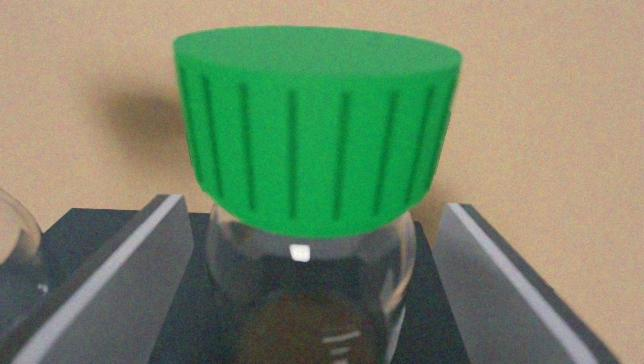

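Request:
move(joints={"right_gripper_m": 0.04}, cameras=["right_wrist_camera"])

Scene clock: 170.13 s.
Joint torques (N m): left_arm=[-12.41 12.87 5.63 -3.53 -0.64 -2.18 0.28] | right_arm=[-20.51 -16.91 -4.55 -5.84 -0.28 -1.91 0.25]
External joint torques (N m): left_arm=[-0.32 0.88 0.5 -0.41 -0.1 -0.24 0.26] | right_arm=[0.1 -1.78 1.93 0.7 -0.22 0.03 0.26]
Wrist force (N): left_arm=[0.6 -5.1 1.2] | right_arm=[2.8 4.0 1.0]
Wrist torque (N m): left_arm=[0.19 0.08 -0.09] | right_arm=[-0.25 -0.01 -0.26]
Wrist force, peak (N): left_arm=[0.8 -5.3 1.1] | right_arm=[4.8 3.7 1.4]
move: off_target
base_odometry: x=+3.312 y=+0.479 heading=+0.190
lidar_m: 0.51 0.53 0.74 1.32 2.09 3.02 5.33 2.98 2.43 1.96 0.73 0.54
base_status: not commanded
joint_positions: torso_squat_rad=+0.350 torso_shift_rad=+0.000 torso_pitch_rad=+0.000 torso_yaw_rad=+0.000 left_shoulder_pitch_rad=-0.354 left_shoulder_roll_rad=+0.758 left_shoulder_yaw_rad=+0.503 left_elbow_rad=-2.336 left_forearm_roll_rad=+0.651 left_wrist_pitch_rad=+1.241 left_hand_roll_rad=-1.268 left_gripper_m=+0.100 right_shoulder_pitch_rad=-0.979 right_shoulder_roll_rad=-1.051 right_shoulder_yaw_rad=+0.034 right_elbow_rad=-1.053 right_forearm_roll_rad=-1.094 right_wrist_pitch_rad=+0.620 right_hand_roll_rad=+1.758 right_gripper_m=+0.055 head_pan_rad=+0.000 head_tilt_rad=+0.380
joint_status: right_gripper_m off_target (ended at +0.055, target +0.040)
wheel_motors_off: 0
motor_effort: left_wheel=-11(11) right_wheel=+4(5)
chest: x=-0.2280 y=-0.0002 z=+1.2475 quat_wxyz=(+1.000, +0.000, +0.000, +0.000) (m; base frame)
left_hand: x=+0.2202 y=+0.3598 z=+1.3899 quat_wxyz=(+0.500, +0.500, -0.500, -0.500) (m; base frame)
right_hand: x=+0.4119 y=-0.4715 z=+1.4310 quat_wxyz=(+0.500, -0.500, -0.500, +0.500) (m; base frame)
pictures: right_wrist_camera
camera_calibration:
right_wrist_camera: T_world_to_cam=[[-0.0178362, -0.998531, 0.0511676, -0.54152], [-0.496104, -0.0355932, -0.867533, 1.4561], [0.86808, -0.040858, -0.49474, 0.403314], [0, 0, 0, 1]] pos_world=[0.362608, -0.472419, 1.49046]

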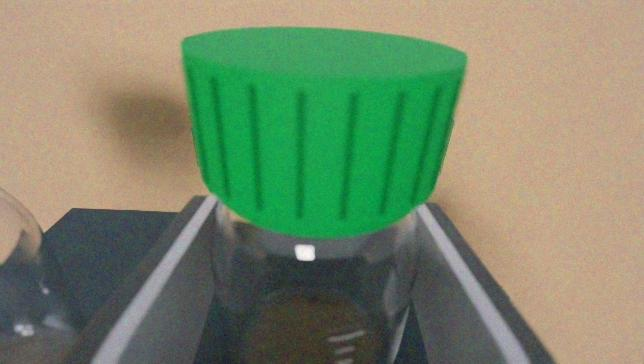

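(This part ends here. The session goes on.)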